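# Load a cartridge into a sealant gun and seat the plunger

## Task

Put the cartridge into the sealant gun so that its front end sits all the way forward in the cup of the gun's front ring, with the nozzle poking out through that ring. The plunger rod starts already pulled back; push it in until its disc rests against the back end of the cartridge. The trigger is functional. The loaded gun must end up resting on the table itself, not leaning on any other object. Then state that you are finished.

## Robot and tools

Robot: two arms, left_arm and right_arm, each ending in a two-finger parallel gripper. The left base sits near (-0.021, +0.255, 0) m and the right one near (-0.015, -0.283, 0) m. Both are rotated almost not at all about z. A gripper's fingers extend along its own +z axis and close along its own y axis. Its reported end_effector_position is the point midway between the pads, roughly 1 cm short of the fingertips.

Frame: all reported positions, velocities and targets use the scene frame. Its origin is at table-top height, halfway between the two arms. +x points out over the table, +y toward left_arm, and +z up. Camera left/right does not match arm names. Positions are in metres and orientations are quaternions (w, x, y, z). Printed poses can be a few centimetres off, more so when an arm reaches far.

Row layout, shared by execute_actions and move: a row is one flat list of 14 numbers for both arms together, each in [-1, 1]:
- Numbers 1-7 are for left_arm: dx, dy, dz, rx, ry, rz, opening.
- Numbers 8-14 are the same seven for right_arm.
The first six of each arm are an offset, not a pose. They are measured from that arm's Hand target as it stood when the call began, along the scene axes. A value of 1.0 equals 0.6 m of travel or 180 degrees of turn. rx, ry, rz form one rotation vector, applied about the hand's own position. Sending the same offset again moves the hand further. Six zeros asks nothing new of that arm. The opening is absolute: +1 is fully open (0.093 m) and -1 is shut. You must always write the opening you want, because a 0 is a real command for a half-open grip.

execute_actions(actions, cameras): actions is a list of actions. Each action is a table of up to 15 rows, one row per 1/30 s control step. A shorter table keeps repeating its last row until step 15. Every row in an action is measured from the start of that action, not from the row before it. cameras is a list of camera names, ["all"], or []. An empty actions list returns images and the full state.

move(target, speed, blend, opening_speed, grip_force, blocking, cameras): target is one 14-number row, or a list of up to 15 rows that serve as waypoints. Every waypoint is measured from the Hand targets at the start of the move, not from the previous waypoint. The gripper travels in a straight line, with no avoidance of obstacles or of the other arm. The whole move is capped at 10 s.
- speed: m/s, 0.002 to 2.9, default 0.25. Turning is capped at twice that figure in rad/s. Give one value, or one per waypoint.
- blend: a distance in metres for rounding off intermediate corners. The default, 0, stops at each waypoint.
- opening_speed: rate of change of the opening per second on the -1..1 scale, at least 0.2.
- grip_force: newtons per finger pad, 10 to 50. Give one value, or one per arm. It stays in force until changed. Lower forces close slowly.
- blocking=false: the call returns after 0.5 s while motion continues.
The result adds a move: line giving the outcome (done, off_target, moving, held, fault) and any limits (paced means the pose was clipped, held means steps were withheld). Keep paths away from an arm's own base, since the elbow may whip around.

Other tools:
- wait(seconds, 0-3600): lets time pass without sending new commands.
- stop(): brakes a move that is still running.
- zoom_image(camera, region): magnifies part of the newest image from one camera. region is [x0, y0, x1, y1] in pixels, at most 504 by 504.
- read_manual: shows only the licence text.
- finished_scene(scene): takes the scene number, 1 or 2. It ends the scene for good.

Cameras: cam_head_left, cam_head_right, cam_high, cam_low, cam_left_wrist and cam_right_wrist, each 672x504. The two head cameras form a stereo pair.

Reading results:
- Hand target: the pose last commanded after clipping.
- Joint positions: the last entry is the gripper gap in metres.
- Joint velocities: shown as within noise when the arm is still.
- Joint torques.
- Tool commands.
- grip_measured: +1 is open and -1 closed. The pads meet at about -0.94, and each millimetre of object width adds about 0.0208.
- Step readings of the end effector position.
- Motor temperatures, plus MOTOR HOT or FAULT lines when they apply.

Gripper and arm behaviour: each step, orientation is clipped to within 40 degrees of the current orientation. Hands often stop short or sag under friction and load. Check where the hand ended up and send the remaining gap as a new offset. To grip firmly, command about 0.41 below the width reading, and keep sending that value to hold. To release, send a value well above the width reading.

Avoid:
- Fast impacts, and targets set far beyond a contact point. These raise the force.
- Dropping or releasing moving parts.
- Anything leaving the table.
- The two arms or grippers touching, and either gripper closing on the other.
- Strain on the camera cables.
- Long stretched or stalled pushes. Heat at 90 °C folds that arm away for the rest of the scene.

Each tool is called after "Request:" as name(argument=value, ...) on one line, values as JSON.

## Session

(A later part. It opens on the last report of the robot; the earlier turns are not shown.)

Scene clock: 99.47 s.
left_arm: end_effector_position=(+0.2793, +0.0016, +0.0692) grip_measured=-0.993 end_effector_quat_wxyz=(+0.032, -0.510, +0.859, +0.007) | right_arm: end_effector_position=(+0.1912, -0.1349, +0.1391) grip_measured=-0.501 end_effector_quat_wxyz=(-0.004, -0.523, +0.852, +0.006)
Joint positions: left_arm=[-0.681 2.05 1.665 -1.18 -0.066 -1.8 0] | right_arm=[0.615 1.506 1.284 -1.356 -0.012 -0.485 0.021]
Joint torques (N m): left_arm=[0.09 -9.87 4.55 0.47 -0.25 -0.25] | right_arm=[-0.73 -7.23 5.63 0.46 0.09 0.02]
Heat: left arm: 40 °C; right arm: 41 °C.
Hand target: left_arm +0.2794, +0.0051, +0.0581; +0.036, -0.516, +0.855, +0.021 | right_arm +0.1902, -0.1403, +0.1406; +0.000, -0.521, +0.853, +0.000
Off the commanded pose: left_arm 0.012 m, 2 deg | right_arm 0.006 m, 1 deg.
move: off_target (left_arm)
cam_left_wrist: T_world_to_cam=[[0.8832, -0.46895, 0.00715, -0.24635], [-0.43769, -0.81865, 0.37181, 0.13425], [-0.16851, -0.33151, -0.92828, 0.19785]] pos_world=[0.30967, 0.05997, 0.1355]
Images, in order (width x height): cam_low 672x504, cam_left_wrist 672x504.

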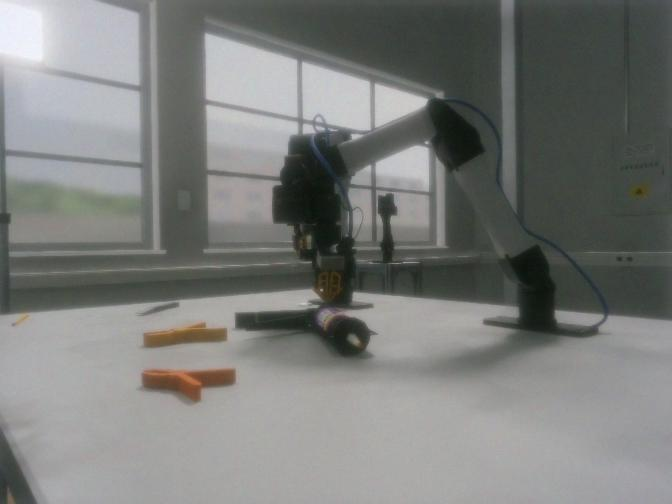

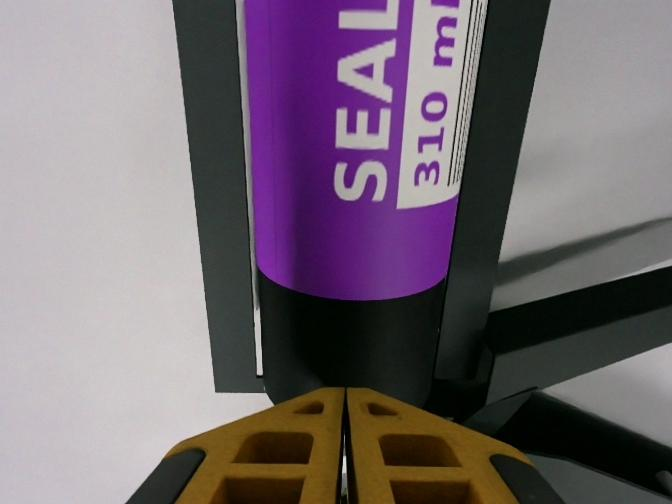

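Request:
move(target=[0,0.004,-0.017,0,0,0,-1,0,0,0,0,0,0,-0.5], speed=0.04, cameras=["cam_left_wrist","cam_low"])

Request:
zoom_image(camera="cam_low", region=[290, 265, 390, 365])

Scene clock: 100.33 s.
left_arm: end_effector_position=(+0.2792, +0.0024, +0.0620) grip_measured=-0.994 end_effector_quat_wxyz=(+0.033, -0.511, +0.859, +0.006) | right_arm: end_effector_position=(+0.1910, -0.1351, +0.1395) grip_measured=-0.501 end_effector_quat_wxyz=(-0.004, -0.523, +0.852, +0.006)
Joint positions: left_arm=[-0.68 2.05 1.636 -1.149 -0.067 -1.8 0] | right_arm=[0.615 1.505 1.284 -1.357 -0.012 -0.485 0.021]
Joint torques (N m): left_arm=[0.38 -9.74 3.67 0.56 -0.24 -0.21] | right_arm=[-0.81 -6.99 5.61 0.45 0.11 0.01]
Heat: left arm: 40 °C; right arm: 41 °C.
Hand target: left_arm +0.2795, +0.0076, +0.0480; +0.036, -0.517, +0.855, +0.021 | right_arm +0.1903, -0.1403, +0.1406; +0.000, -0.521, +0.853, +0.000
Off the commanded pose: left_arm 0.015 m, 2 deg | right_arm 0.005 m, 1 deg.
move: off_target (left_arm)
cam_left_wrist: T_world_to_cam=[[0.88374, -0.46788, 0.00947, -0.24614], [-0.43743, -0.8187, 0.37201, 0.13743], [-0.16631, -0.33291, -0.92818, 0.1908]] pos_world=[0.30938, 0.06087, 0.1283]
Images, in order (width x height): cam_low 672x504, cam_left_wrist 672x504.

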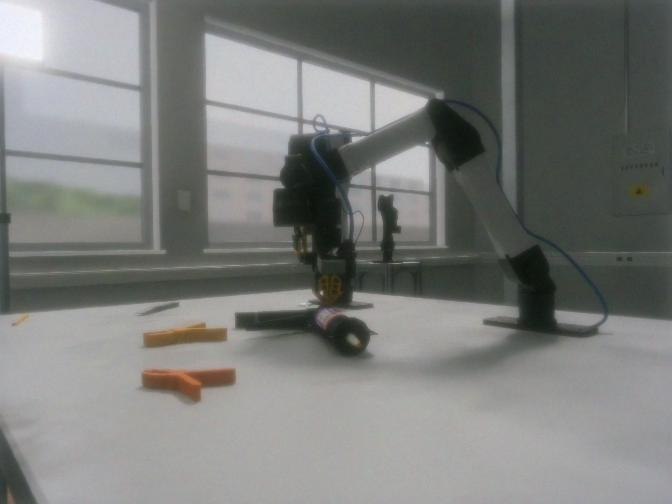

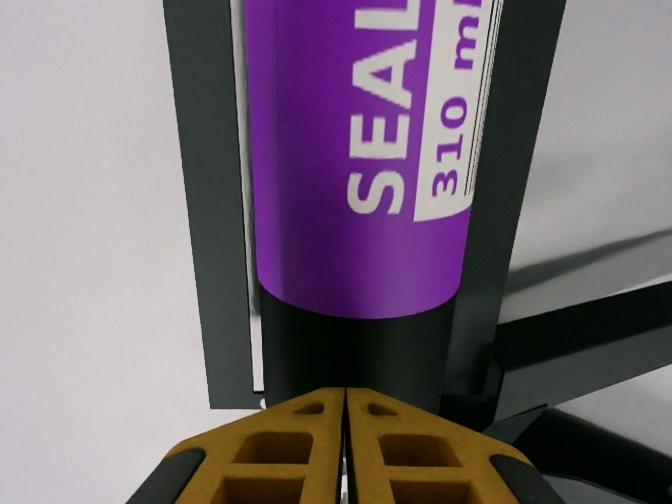

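Scaled by 5.040 from the camera's image (finer frame: 960x720).

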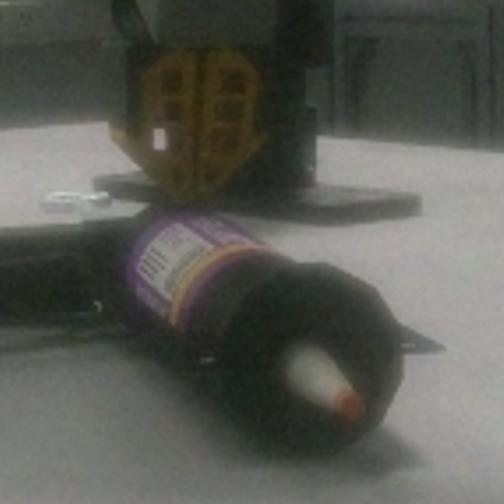

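Request:
move(target=[0,0.0,-0.013,0,0,0,-1,0,0,0,0,0,0,-0.5], speed=0.04, cameras=["cam_left_wrist","cam_low"])

Request:
zoom_image(camera="cam_low", region=[290, 265, 390, 365])

Scene clock: 101.17 s.
left_arm: end_effector_position=(+0.2808, +0.0014, +0.0610) grip_measured=-0.994 end_effector_quat_wxyz=(+0.036, -0.511, +0.859, +0.001) | right_arm: end_effector_position=(+0.1910, -0.1351, +0.1395) grip_measured=-0.501 end_effector_quat_wxyz=(-0.004, -0.523, +0.852, +0.006)
Joint positions: left_arm=[-0.68 2.046 1.626 -1.13 -0.069 -1.8 0] | right_arm=[0.615 1.505 1.284 -1.357 -0.012 -0.486 0.021]
Joint torques (N m): left_arm=[0.35 -8.85 2.59 0.69 -0.23 -0.2] | right_arm=[-0.69 -7.12 5.55 0.47 0.11 0.06]
Heat: left arm: 40 °C; right arm: 41 °C.
Hand target: left_arm +0.2794, +0.0077, +0.0401; +0.036, -0.517, +0.855, +0.021 | right_arm +0.1903, -0.1403, +0.1406; +0.000, -0.521, +0.853, +0.000
Off the commanded pose: left_arm 0.022 m, 2 deg | right_arm 0.005 m, 1 deg.
move: off_target (left_arm)
cam_left_wrist: T_world_to_cam=[[0.88359, -0.46774, 0.02226, -0.24876], [-0.44147, -0.81623, 0.37265, 0.13884], [-0.15613, -0.3391, -0.92771, 0.18693]] pos_world=[0.31028, 0.06036, 0.12722]
Images, in order (width x height): cam_low 672x504, cam_left_wrist 672x504.

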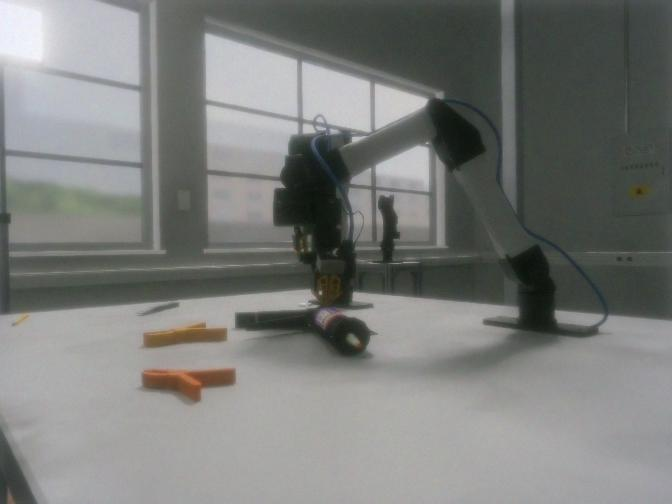

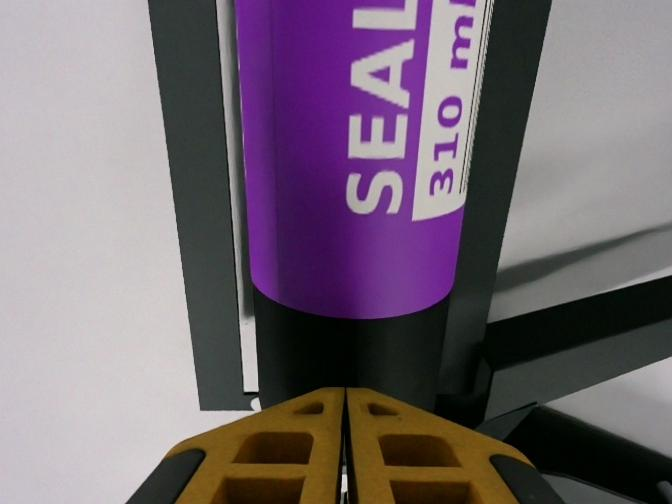

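Scaled by 5.040 from the camera's image (finer frame: 960x720).

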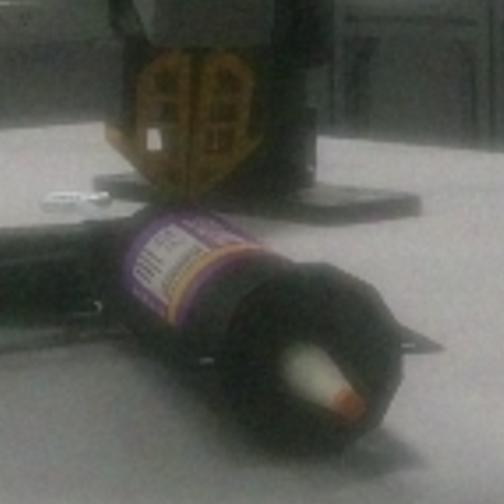

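Request:
move(target=[[0,0,0.10,0,0,0,-1,0.0128,0.035,-0.12,0,0,0,-0.5],[0,0,0.10,0,0,0,-1,0.0128,0.035,-0.205,0,0,0,-0.5]], speed=[0.2,0.1], cameras=["cam_right_wrist"])

Scene clock: 102.83 s.
left_arm: end_effector_position=(+0.2749, +0.0067, +0.0940) grip_measured=-0.994 end_effector_quat_wxyz=(+0.029, -0.510, +0.859, +0.023) | right_arm: end_effector_position=(+0.1822, -0.1353, +0.0947) grip_measured=-0.501 end_effector_quat_wxyz=(-0.028, -0.526, +0.850, +0.003)
Joint positions: left_arm=[-0.68 2.045 1.756 -1.309 -0.069 -1.8 0] | right_arm=[0.636 1.534 1.133 -1.225 -0.012 -0.473 0.021]
Joint velocities: left_arm=[0.002 -0.002 -0.007 -0.066 -0.051 -0.154 0] | right_arm=[within noise]
Joint torques (N m): left_arm=[0.38 -11.58 8.01 0.17 -0.22 -0.21] | right_arm=[-0.42 -6.76 8.46 0.24 0.02 0.04]
Heat: left arm: 40 °C; right arm: 41 °C.
Hand target: left_arm +0.2794, +0.0076, +0.1002; +0.036, -0.517, +0.855, +0.021 | right_arm +0.1848, -0.1346, +0.1025; -0.018, -0.525, +0.851, +0.004 (not the last commanded pose)
Off the commanded pose: left_arm 0.008 m, 1 deg | right_arm 0.080 m, 3 deg.
move: held (right_arm; a check stopped the path); path is at target 1 of 2; limits=held
pose unreachable (right arm): on one or more control steps of this call, first in action 0 (counted from 0), this arm could not follow its commanded pose, so it was not sent that pose on those steps. It may still have moved: this result reports where it is.
cause: moving toward the commanded pose would bring a part of the arm too close to another arm (this arm's wrist (the part past joint 4) and the left arm's wrist (the part past joint 4), 13 mm apart when this arm was first held).
cam_right_wrist: T_world_to_cam=[[0.89373, -0.44582, -0.04992, -0.21767], [-0.37305, -0.8004, 0.46925, -0.04775], [-0.24916, -0.40076, -0.88165, 0.16021]] pos_world=[0.21664, -0.07105, 0.15279]

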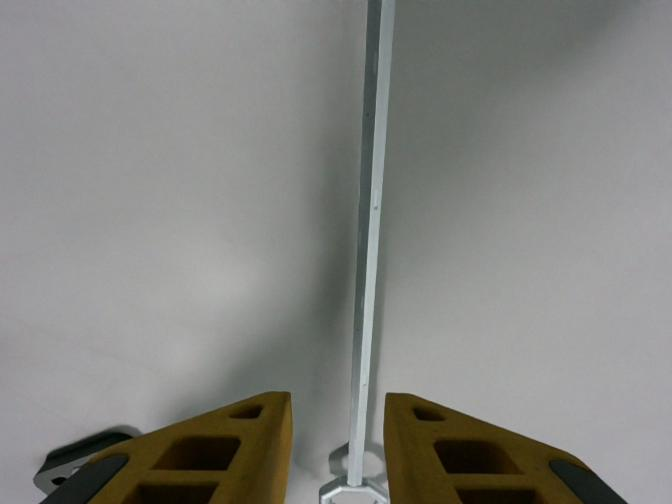

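Request:
move(target=[0.0468,0.085,0.05,0,0,0,0.3,0,0,0,0,0,0,-0.5], speed=0.2, cameras=["cam_left_wrist"])

Request:
move(target=[[0,0,0,0,0,0,0.3,0.022,0.0255,-0.08,0.0038,-0.0111,-0.0028,-0.5],[0,0,0,0,0,0,0.3,0.022,0.0255,-0.1465,0.0038,-0.0111,-0.0028,-0.5]], speed=0.1, blend=0.01, cameras=["cam_right_wrist"])

Scene clock: 104.27 s.
left_arm: end_effector_position=(+0.3046, +0.0583, +0.1182) grip_measured=+0.299 end_effector_quat_wxyz=(+0.025, -0.522, +0.852, +0.030) | right_arm: end_effector_position=(+0.1822, -0.1353, +0.0947) grip_measured=-0.501 end_effector_quat_wxyz=(-0.028, -0.526, +0.850, +0.003)
Joint positions: left_arm=[-0.527 2.025 1.821 -1.399 -0.071 -1.675 0.06] | right_arm=[0.636 1.534 1.133 -1.225 -0.012 -0.473 0.021]
Joint torques (N m): left_arm=[0.02 -12.86 7.95 0.16 -0.22 0.03] | right_arm=[-0.28 -6.64 8.44 0.25 -0.01 0.04]
Heat: left arm: 41 °C; right arm: 41 °C.
Hand target: left_arm +0.3075, +0.0587, +0.1302; +0.036, -0.516, +0.855, +0.021 | right_arm +0.1848, -0.1346, +0.1025; -0.018, -0.525, +0.851, +0.004
Off the commanded pose: left_arm 0.012 m, 2 deg | right_arm 0.008 m, 1 deg.
move: off_target (left_arm)
cam_left_wrist: T_world_to_cam=[[0.89616, -0.44219, -0.03698, -0.24277], [-0.40061, -0.8421, 0.36108, 0.16494], [-0.19081, -0.30877, -0.9318, 0.27225]] pos_world=[0.33558, 0.11561, 0.18515]

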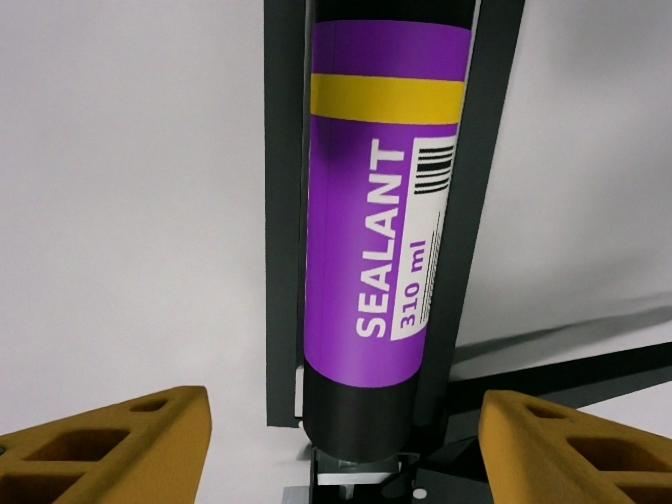

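Scene clock: 106.00 s.
left_arm: end_effector_position=(+0.3045, +0.0584, +0.1182) grip_measured=+0.299 end_effector_quat_wxyz=(+0.025, -0.522, +0.852, +0.030) | right_arm: end_effector_position=(+0.1996, -0.1184, +0.0205) grip_measured=-0.501 end_effector_quat_wxyz=(+0.004, -0.522, +0.853, +0.006)
Joint positions: left_arm=[-0.527 2.025 1.821 -1.399 -0.071 -1.674 0.06] | right_arm=[0.648 1.656 0.948 -0.853 -0.012 -0.451 0.021]
Joint torques (N m): left_arm=[0.01 -12.86 7.97 0.16 -0.22 0.02] | right_arm=[0.44 -5 5.29 0.66 0.09 0.14]
Heat: left arm: 41 °C; right arm: 41 °C.
Hand target: left_arm +0.3075, +0.0586, +0.1302; +0.036, -0.517, +0.855, +0.021 | right_arm +0.1978, -0.1194, +0.0145; -0.001, -0.522, +0.853, +0.000
Off the commanded pose: left_arm 0.012 m, 2 deg | right_arm 0.006 m, 1 deg.
move: done
cam_right_wrist: T_world_to_cam=[[0.89126, -0.45302, -0.02043, -0.23038], [-0.40405, -0.81376, 0.41779, 0.01281], [-0.20589, -0.3641, -0.90832, 0.10216]] pos_world=[0.23154, -0.05674, 0.08273]

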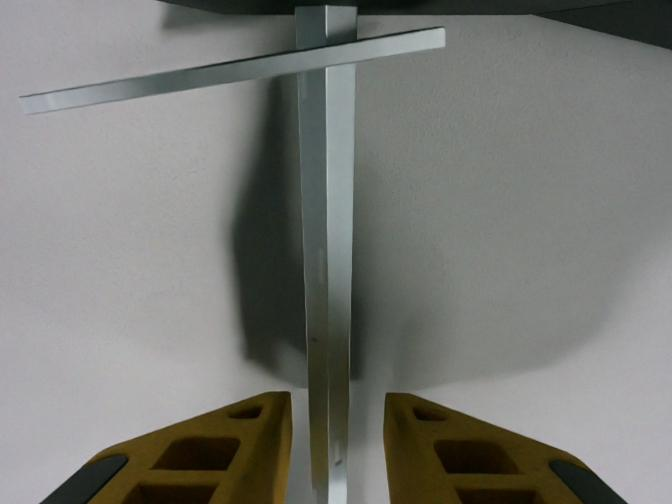

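Request:
move(target=[0,0,0,0,0,0,0.3,0,0,0,0,0,0,-0.95], opening_speed=0.8)

Request:
move(target=[0,0,0,0,0,0,0.3,0,0,0.025,0,0,0,-0.95], speed=0.05, cameras=["cam_right_wrist","cam_low","cam_left_wrist"])

Request:
zoom_image(camera="cam_low", region=[320, 295, 390, 365])

Scene clock: 106.87 s.
left_arm: end_effector_position=(+0.3045, +0.0584, +0.1182) grip_measured=+0.299 end_effector_quat_wxyz=(+0.025, -0.522, +0.852, +0.030) | right_arm: end_effector_position=(+0.1997, -0.1184, +0.0205) grip_measured=-0.893 end_effector_quat_wxyz=(+0.004, -0.522, +0.853, +0.006)
Joint positions: left_arm=[-0.527 2.025 1.821 -1.399 -0.071 -1.674 0.06] | right_arm=[0.648 1.656 0.948 -0.853 -0.011 -0.45 0.002]
Joint torques (N m): left_arm=[0.01 -12.86 7.97 0.16 -0.22 0.02] | right_arm=[0.51 -5.26 5.22 0.66 0.09 0.11]
Heat: left arm: 41 °C; right arm: 41 °C.
Hand target: left_arm +0.3075, +0.0586, +0.1302; +0.036, -0.517, +0.855, +0.021 | right_arm +0.1978, -0.1194, +0.0145; -0.001, -0.522, +0.853, +0.000
Off the commanded pose: left_arm 0.012 m, 2 deg | right_arm 0.006 m, 1 deg.
move: done

Scene clock: 107.47 s.
left_arm: end_effector_position=(+0.3045, +0.0584, +0.1182) grip_measured=+0.299 end_effector_quat_wxyz=(+0.025, -0.522, +0.852, +0.030) | right_arm: end_effector_position=(+0.1990, -0.1189, +0.0205) grip_measured=-0.899 end_effector_quat_wxyz=(+0.003, -0.522, +0.853, +0.006)
Joint positions: left_arm=[-0.527 2.025 1.821 -1.399 -0.071 -1.674 0.06] | right_arm=[0.648 1.656 0.948 -0.857 -0.011 -0.45 0.002]
Joint torques (N m): left_arm=[0.02 -12.86 7.97 0.16 -0.22 0.02] | right_arm=[0.64 -7.32 8.57 0.11 0.06 0.14]
Heat: left arm: 41 °C; right arm: 41 °C.
Hand target: left_arm +0.3075, +0.0586, +0.1302; +0.036, -0.517, +0.855, +0.021 | right_arm +0.1978, -0.1194, +0.0295; -0.001, -0.522, +0.853, +0.000
Off the commanded pose: left_arm 0.012 m, 2 deg | right_arm 0.009 m, 1 deg.
move: done
cam_left_wrist: T_world_to_cam=[[0.89581, -0.44286, -0.03746, -0.24248], [-0.40111, -0.84189, 0.36102, 0.16509], [-0.19142, -0.30838, -0.93181, 0.27241]] pos_world=[0.33558, 0.11561, 0.18515]
cam_right_wrist: T_world_to_cam=[[0.89071, -0.45406, -0.02157, -0.23004], [-0.4039, -0.8123, 0.42076, 0.01225], [-0.20857, -0.36606, -0.90692, 0.10206]] pos_world=[0.23114, -0.05714, 0.08244]
Images, in order (width x height): cam_low 672x504, cam_left_wrist 672x504, cam_right_wrist 672x504.

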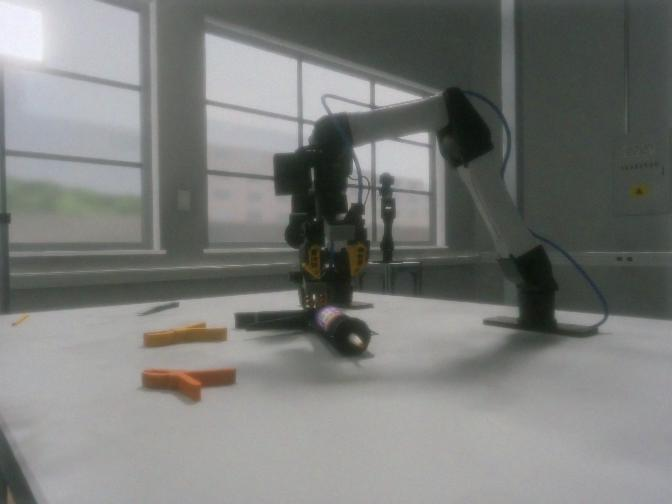

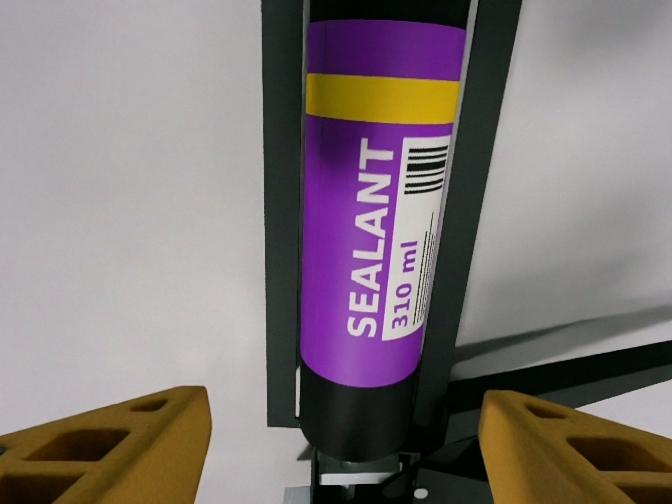

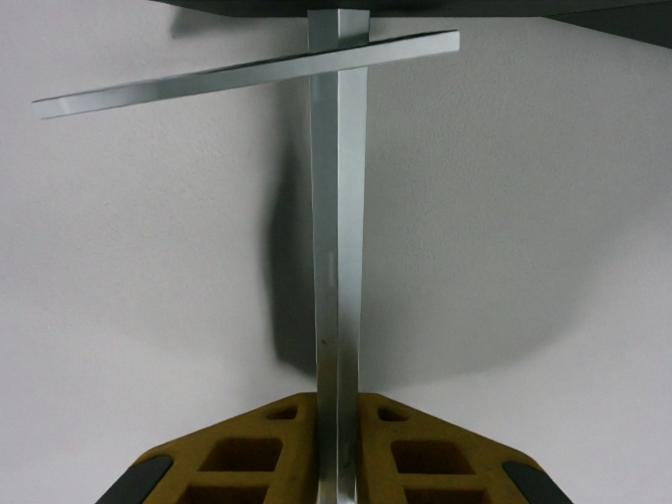

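Scaled by 7.200 from the camera's image (finer frame: 960x720).

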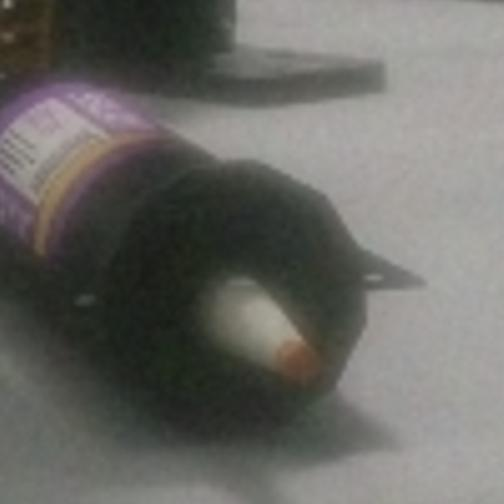

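Request:
move(target=[0,0,0,0,0,0,0.3,0,0,0.02,0,0,0,-0.95], speed=0.05, cameras=["cam_right_wrist","cam_low","cam_left_wrist"])

Request:
zoom_image(camera="cam_low", region=[320, 295, 390, 365])

Scene clock: 108.33 s.
left_arm: end_effector_position=(+0.3045, +0.0584, +0.1182) grip_measured=+0.299 end_effector_quat_wxyz=(+0.025, -0.522, +0.852, +0.030) | right_arm: end_effector_position=(+0.1971, -0.1203, +0.0251) grip_measured=-0.900 end_effector_quat_wxyz=(-0.007, -0.520, +0.854, +0.005)
Joint positions: left_arm=[-0.527 2.025 1.821 -1.399 -0.071 -1.674 0.06] | right_arm=[0.648 1.656 0.968 -0.896 -0.011 -0.447 0.002]
Joint torques (N m): left_arm=[0.02 -12.85 7.97 0.17 -0.22 0.02] | right_arm=[0.58 -9.03 9.54 -0.08 0.11 0.07]
Heat: left arm: 41 °C; right arm: 41 °C.
Hand target: left_arm +0.3075, +0.0586, +0.1302; +0.036, -0.517, +0.855, +0.021 | right_arm +0.1979, -0.1194, +0.0415; -0.001, -0.522, +0.853, +0.000
Off the commanded pose: left_arm 0.012 m, 2 deg | right_arm 0.016 m, 1 deg.
move: off_target (right_arm)
cam_left_wrist: T_world_to_cam=[[0.89581, -0.44286, -0.03746, -0.24248], [-0.40111, -0.84189, 0.36102, 0.16509], [-0.19142, -0.30838, -0.93181, 0.27241]] pos_world=[0.33558, 0.11561, 0.18515]
cam_right_wrist: T_world_to_cam=[[0.88875, -0.45742, -0.02992, -0.22873], [-0.40014, -0.80599, 0.43619, 0.00806], [-0.22364, -0.3757, -0.89936, 0.10698]] pos_world=[0.23044, -0.05794, 0.08585]
Images, in order (width x height): cam_low 672x504, cam_left_wrist 672x504, cam_right_wrist 672x504.

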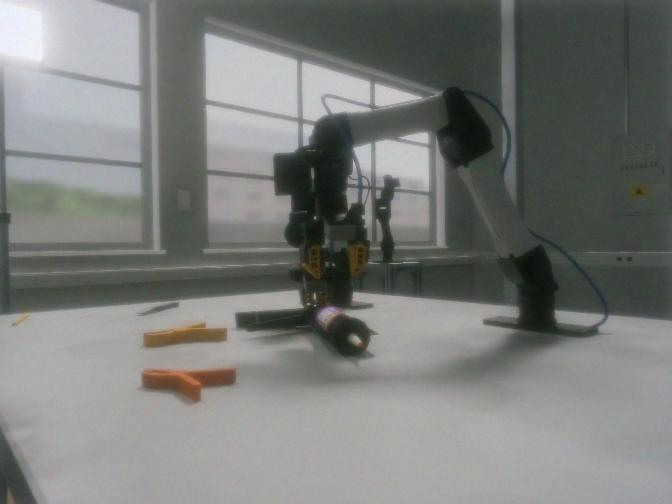

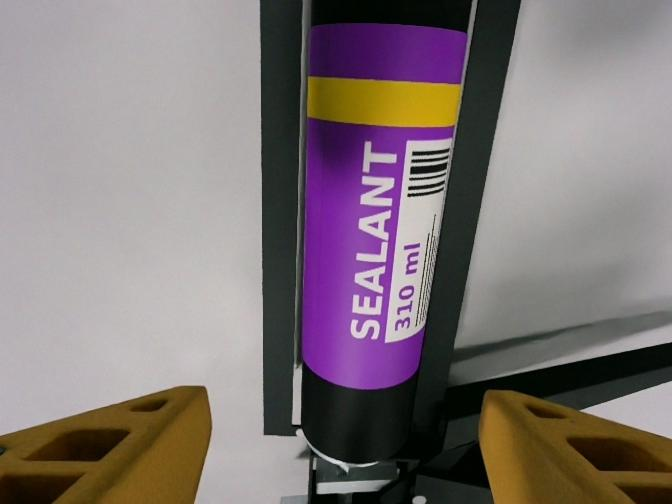

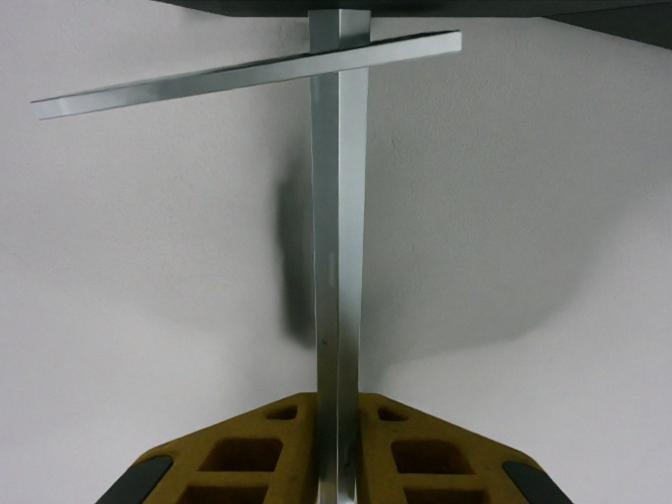

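Scaled by 7.200 from the camera's image (finer frame: 960x720).

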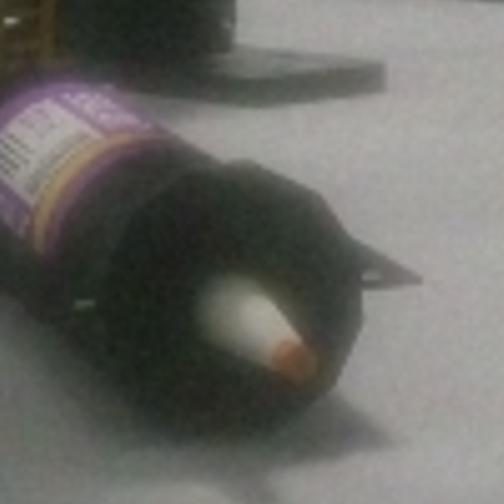

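Request:
move(target=[[0,0,0.0,0,0,0,0.3,0,0,-0.035,0,0,0,-0.95],[0.12,0.2,0.02,0,0,0,-0.3,0,0,-0.035,0,0,0,-0.95],[0.163,0.262,0.0,0,0,0,-0.3,0,0,-0.035,0,0,0,-0.95],[0.163,0.267,-0.08,0,0,0,-0.3,0,0,-0.035,0,0,0,-0.95]], speed=[0.1,0.25,0.2,0.12], cameras=["cam_left_wrist","cam_low","cam_right_wrist"])

Request:
zoom_image(camera="cam_low", region=[310, 255, 410, 365])

Scene clock: 114.17 s.
left_arm: end_effector_position=(+0.4057, +0.2165, +0.0870) grip_measured=-0.299 end_effector_quat_wxyz=(+0.036, -0.521, +0.853, +0.017) | right_arm: end_effector_position=(+0.1978, -0.1198, +0.0226) grip_measured=-0.900 end_effector_quat_wxyz=(-0.003, -0.520, +0.854, +0.005)
Joint positions: left_arm=[-0.07 2.163 1.908 -1.279 -0.071 -1.213 0.031] | right_arm=[0.648 1.656 0.958 -0.877 -0.011 -0.447 0.002]
Joint torques (N m): left_arm=[0.29 -12.57 4.64 0.6 -0.14 0.03] | right_arm=[0.49 -6 5.72 0.6 0.13 0.1]
Heat: left arm: 42 °C; right arm: 41 °C.
Hand target: left_arm +0.4053, +0.2188, +0.0822; +0.036, -0.517, +0.855, +0.021 | right_arm +0.1979, -0.1193, +0.0205; -0.001, -0.522, +0.853, +0.000
Off the commanded pose: left_arm 0.005 m, 1 deg | right_arm 0.002 m, 1 deg.
move: done
cam_left_wrist: T_world_to_cam=[[0.89494, -0.44617, -0.00357, -0.26619], [-0.4157, -0.83668, 0.3566, 0.35519], [-0.1621, -0.31765, -0.93425, 0.30184]] pos_world=[0.4348, 0.2743, 0.15438]
cam_right_wrist: T_world_to_cam=[[0.88895, -0.45725, -0.02617, -0.22932], [-0.40313, -0.80829, 0.42914, 0.01032], [-0.21737, -0.37093, -0.90286, 0.10453]] pos_world=[0.23074, -0.05774, 0.08395]
Images, in order (width x height): cam_low 672x504, cam_left_wrist 672x504, cam_right_wrist 672x504.

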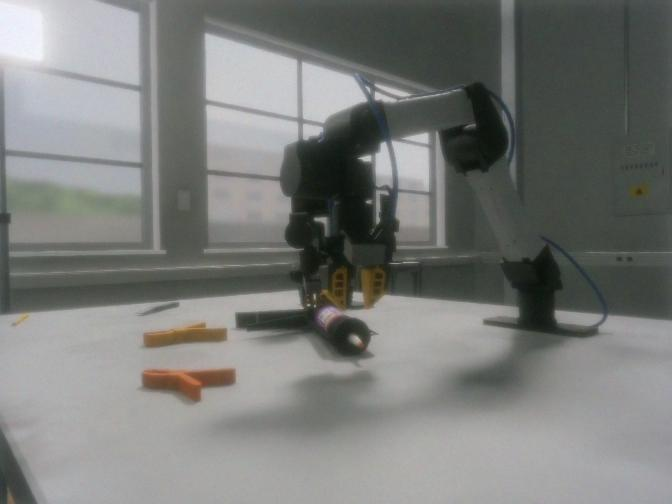

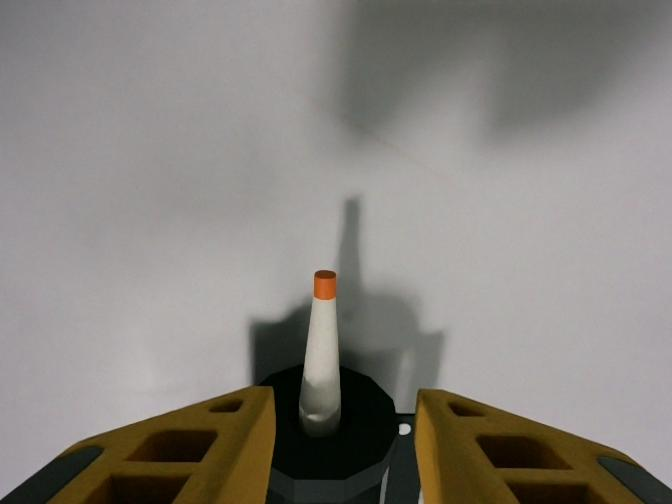

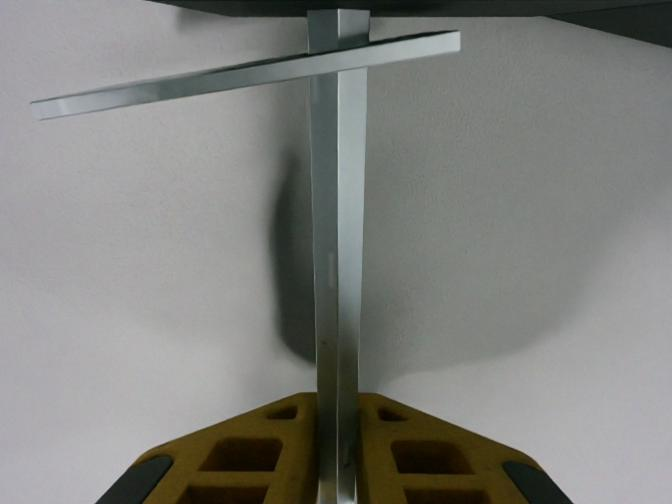

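Scaled by 4.582 from the camera's image (finer frame: 960x720).

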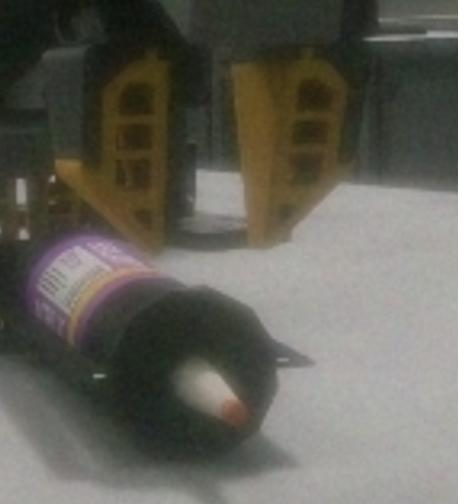

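Request:
move(target=[[-0.0112,0.002,-0.06,0,0,0,-0.3,0,0,0,0,0,0,-0.95]], speed=[0.1], cameras=["cam_left_wrist","cam_low"])

Request:
zoom_image(camera="cam_low", region=[310, 275, 400, 365])

Scene clock: 118.37 s.
left_arm: end_effector_position=(+0.3988, +0.2173, +0.0459) grip_measured=-0.299 end_effector_quat_wxyz=(+0.031, -0.520, +0.853, +0.021) | right_arm: end_effector_position=(+0.1978, -0.1198, +0.0226) grip_measured=-0.900 end_effector_quat_wxyz=(-0.003, -0.520, +0.854, +0.005)
Joint positions: left_arm=[-0.07 2.163 1.745 -1.129 -0.071 -1.211 0.031] | right_arm=[0.648 1.656 0.958 -0.877 -0.011 -0.447 0.002]
Joint torques (N m): left_arm=[0.39 -13.59 4.56 0.57 -0.15 0.03] | right_arm=[0.4 -5.87 5.59 0.59 0.1 0.1]
Heat: left arm: 43 °C; right arm: 40 °C.
Hand target: left_arm +0.3985, +0.2200, +0.0461; +0.036, -0.517, +0.855, +0.021 | right_arm +0.1979, -0.1193, +0.0205; -0.001, -0.522, +0.853, +0.000
Off the commanded pose: left_arm 0.003 m, 1 deg | right_arm 0.002 m, 1 deg.
move: done
cam_left_wrist: T_world_to_cam=[[0.89433, -0.44714, -0.01549, -0.25872], [-0.41211, -0.83676, 0.36055, 0.36593], [-0.17418, -0.31606, -0.93261, 0.267]] pos_world=[0.42869, 0.2749, 0.11307]
Images, in order (width x height): cam_low 672x504, cam_left_wrist 672x504.

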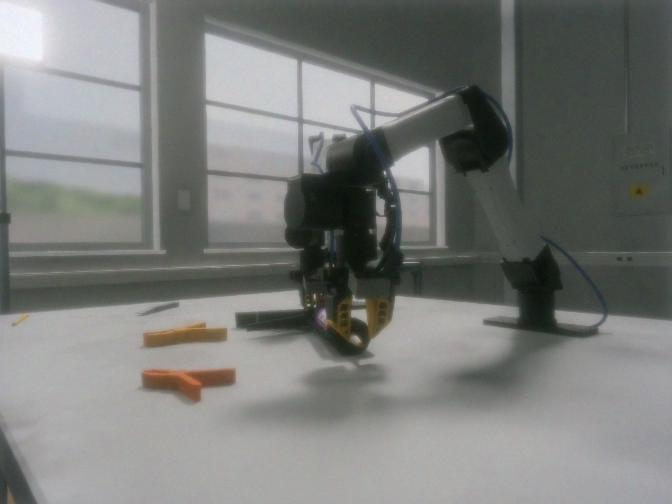

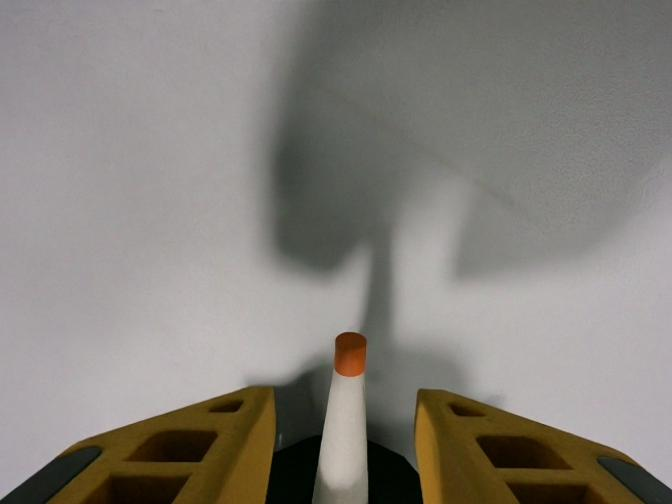

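Scaled by 5.600 from the camera's image (finer frame: 960x720).

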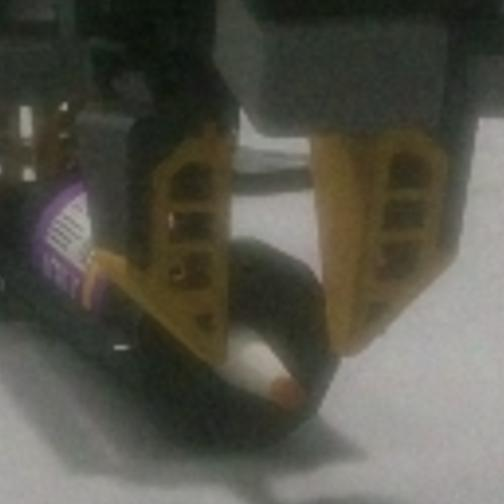

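Request:
move(target=[[0,0,-0.036,0,0,0,-0.3,0,0,0,0,0,0,-0.95]], speed=[0.06], cameras=["cam_left_wrist","cam_low"])

Request:
zoom_image(camera="cam_low", region=[310, 275, 400, 365])

Scene clock: 119.50 s.
left_arm: end_effector_position=(+0.3999, +0.2171, +0.0316) grip_measured=-0.299 end_effector_quat_wxyz=(+0.038, -0.521, +0.853, +0.015) | right_arm: end_effector_position=(+0.1978, -0.1198, +0.0226) grip_measured=-0.900 end_effector_quat_wxyz=(-0.003, -0.520, +0.854, +0.005)
Joint positions: left_arm=[-0.07 2.163 1.686 -1.052 -0.071 -1.211 0.031] | right_arm=[0.648 1.656 0.958 -0.877 -0.011 -0.447 0.002]
Joint torques (N m): left_arm=[0.38 -11.85 4.63 0.61 -0.14 0.03] | right_arm=[0.44 -5.85 5.81 0.62 0.09 0.11]
Heat: left arm: 43 °C; right arm: 40 °C.
Hand target: left_arm +0.3985, +0.2200, +0.0245; +0.036, -0.517, +0.855, +0.021 | right_arm +0.1979, -0.1193, +0.0205; -0.001, -0.522, +0.853, +0.000
Off the commanded pose: left_arm 0.008 m, 1 deg | right_arm 0.002 m, 1 deg.
move: done
cam_left_wrist: T_world_to_cam=[[0.89447, -0.44712, 0.00098, -0.26065], [-0.41831, -0.83605, 0.35502, 0.37398], [-0.15792, -0.31797, -0.93486, 0.24774]] pos_world=[0.4287, 0.2749, 0.09908]
Images, in order (width x height): cam_low 672x504, cam_left_wrist 672x504.

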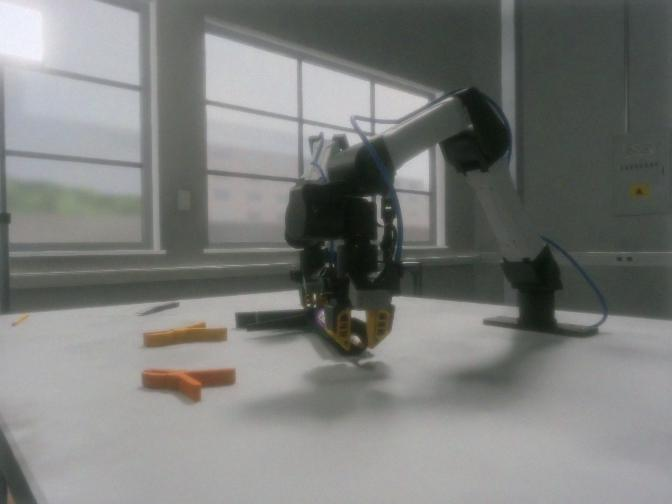

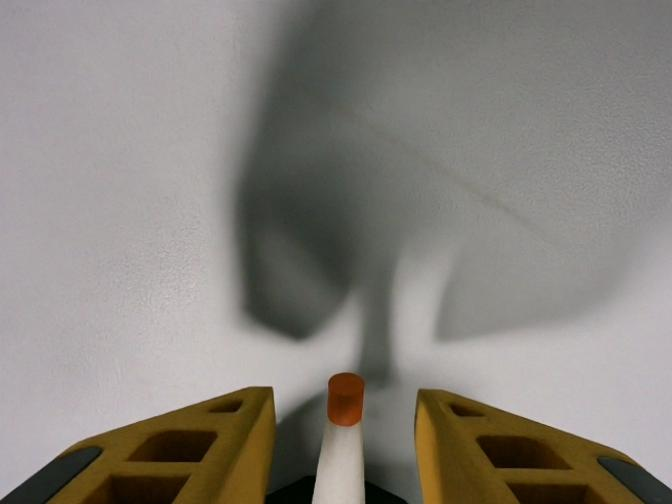

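Scaled by 5.600 from the camera's image (finer frame: 960x720).

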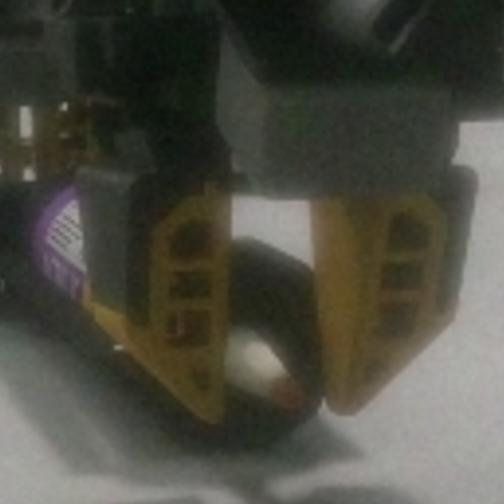

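Request:
move(target=[[0,0,-0.013,0,0,0,-0.3,0,0,0,0,0,0,-0.95]], speed=[0.06], cameras=["cam_left_wrist","cam_low"])

Request:
zoom_image(camera="cam_low", region=[310, 275, 400, 365])

Scene clock: 120.37 s.
left_arm: end_effector_position=(+0.4006, +0.2171, +0.0269) grip_measured=-0.299 end_effector_quat_wxyz=(+0.041, -0.521, +0.853, +0.013) | right_arm: end_effector_position=(+0.1978, -0.1198, +0.0226) grip_measured=-0.900 end_effector_quat_wxyz=(-0.003, -0.520, +0.854, +0.005)
Joint positions: left_arm=[-0.07 2.163 1.667 -1.025 -0.071 -1.211 0.031] | right_arm=[0.648 1.656 0.958 -0.877 -0.011 -0.447 0.002]
Joint torques (N m): left_arm=[0.4 -11.12 4.67 0.64 -0.14 0.03] | right_arm=[0.61 -5.9 5.68 0.6 0.1 0.09]
Heat: left arm: 43 °C; right arm: 40 °C.
Hand target: left_arm +0.3985, +0.2200, +0.0167; +0.036, -0.517, +0.855, +0.021 | right_arm +0.1979, -0.1193, +0.0205; -0.001, -0.522, +0.853, +0.000
Off the commanded pose: left_arm 0.011 m, 1 deg | right_arm 0.002 m, 1 deg.
move: off_target (left_arm)
cam_left_wrist: T_world_to_cam=[[0.89442, -0.44715, 0.0082, -0.26148], [-0.42102, -0.83569, 0.35265, 0.37695], [-0.15084, -0.31887, -0.93572, 0.24086]] pos_world=[0.42891, 0.2749, 0.09459]
Images, in order (width x height): cam_low 672x504, cam_left_wrist 672x504.

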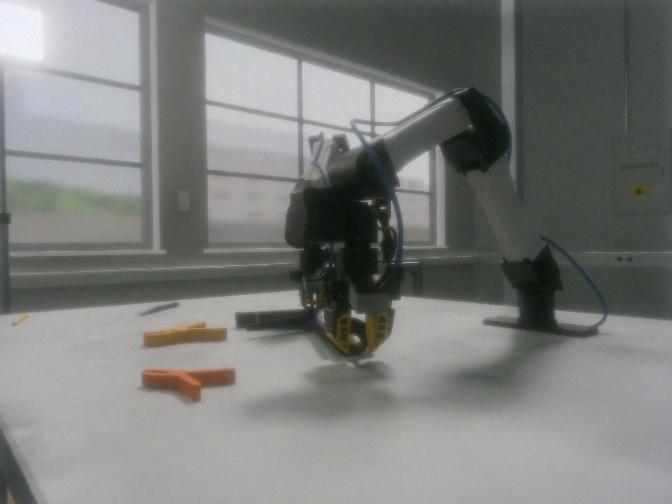

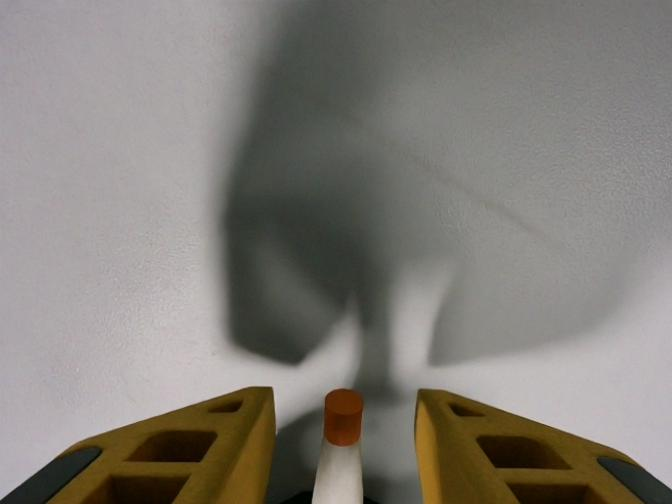

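Scaled by 5.600 from the camera's image (finer frame: 960x720).

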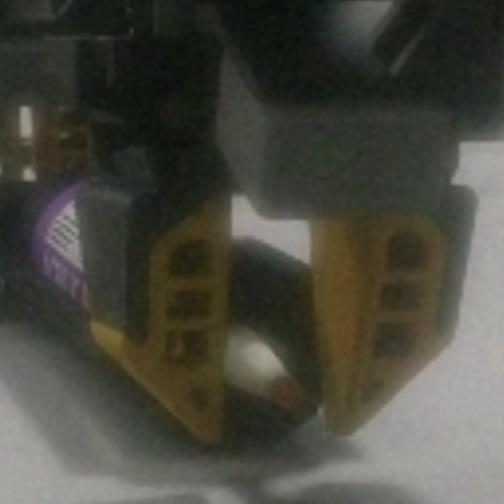

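Request:
move(target=[[0,0,0,0,0,0,-1,0,0,0,0,0,0,-0.95]], grip_force=[35,50], cameras=["cam_left_wrist"])

Scene clock: 122.70 s.
left_arm: end_effector_position=(+0.4009, +0.2170, +0.0269) grip_measured=-0.928 end_effector_quat_wxyz=(+0.042, -0.519, +0.854, +0.013) | right_arm: end_effector_position=(+0.1981, -0.1195, +0.0226) grip_measured=-0.900 end_effector_quat_wxyz=(-0.002, -0.520, +0.854, +0.005)
Joint positions: left_arm=[-0.07 2.163 1.667 -1.024 -0.071 -1.207 0.001] | right_arm=[0.648 1.656 0.958 -0.875 -0.011 -0.447 0.002]
Joint torques (N m): left_arm=[0.39 -11.14 4.66 0.63 -0.14 0.01] | right_arm=[0.35 -5.9 5.64 0.55 0.15 0.07]
Heat: left arm: 43 °C; right arm: 40 °C.
Hand target: left_arm +0.3985, +0.2200, +0.0167; +0.036, -0.517, +0.855, +0.021 | right_arm +0.1979, -0.1194, +0.0205; -0.001, -0.522, +0.853, +0.000
Off the commanded pose: left_arm 0.011 m, 1 deg | right_arm 0.002 m, 1 deg.
grip_force (N): 35, 50
move: done
cam_left_wrist: T_world_to_cam=[[0.89252, -0.45092, 0.0089, -0.26009], [-0.42485, -0.83396, 0.35214, 0.37825], [-0.15137, -0.31808, -0.9359, 0.24091]] pos_world=[0.42931, 0.27479, 0.09459]

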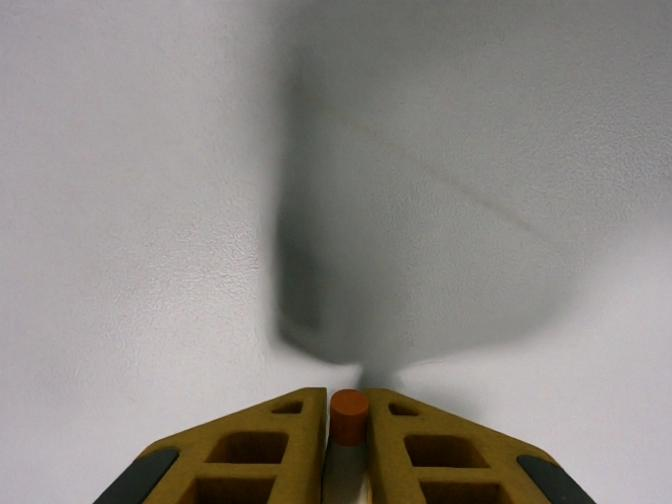

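Request:
move(target=[[0,0,0.03,0,0,0,-1,0,0,0,0,0,0,-0.95]], speed=[0.04], cameras=["cam_left_wrist","cam_low"])

Request:
zoom_image(camera="cam_low", region=[310, 275, 400, 365])

Scene clock: 123.60 s.
left_arm: end_effector_position=(+0.3964, +0.2176, +0.0271) grip_measured=-0.944 end_effector_quat_wxyz=(+0.034, -0.518, +0.854, +0.019) | right_arm: end_effector_position=(+0.1983, -0.1194, +0.0226) grip_measured=-0.900 end_effector_quat_wxyz=(-0.001, -0.520, +0.854, +0.005)
Joint positions: left_arm=[-0.07 2.163 1.668 -1.045 -0.071 -1.206 0] | right_arm=[0.648 1.656 0.958 -0.874 -0.011 -0.447 0.002]
Joint torques (N m): left_arm=[0.39 -12.81 8.32 0.2 -0.15 -0.02] | right_arm=[0.58 -5.94 5.74 0.59 0.11 0.1]
Heat: left arm: 44 °C; right arm: 40 °C.
Hand target: left_arm +0.3986, +0.2200, +0.0348; +0.036, -0.517, +0.855, +0.021 | right_arm +0.1979, -0.1193, +0.0205; -0.001, -0.522, +0.853, +0.000
Off the commanded pose: left_arm 0.008 m, 0 deg | right_arm 0.002 m, 1 deg.
grip_force (N): 35, 50
move: done
cam_left_wrist: T_world_to_cam=[[0.89218, -0.45158, -0.00903, -0.25516], [-0.41873, -0.83444, 0.35829, 0.3742], [-0.16933, -0.31588, -0.93357, 0.24717]] pos_world=[0.42619, 0.27509, 0.09437]
Images, in order (width x height): cam_low 672x504, cam_left_wrist 672x504.

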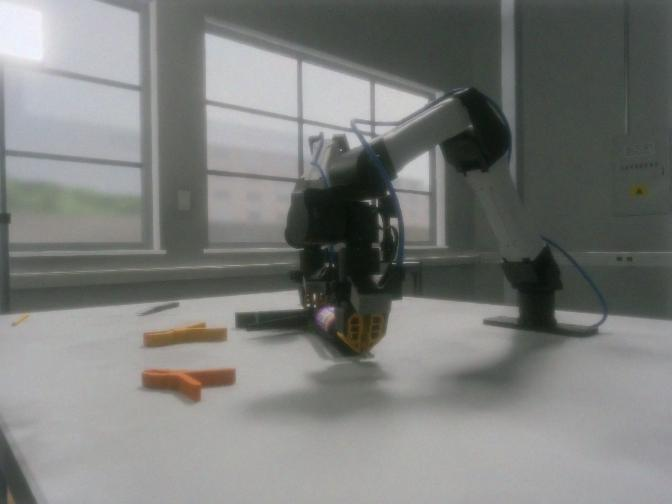

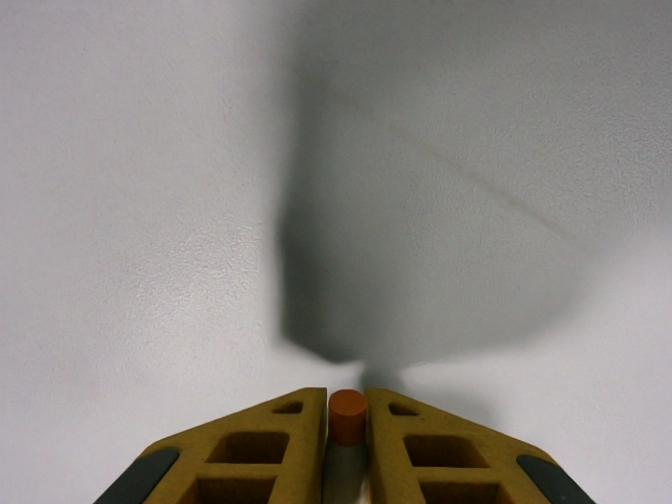

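Scaled by 5.600 from the camera's image (finer frame: 960x720).

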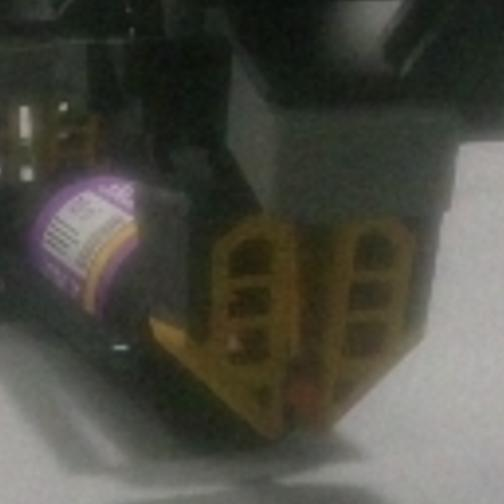

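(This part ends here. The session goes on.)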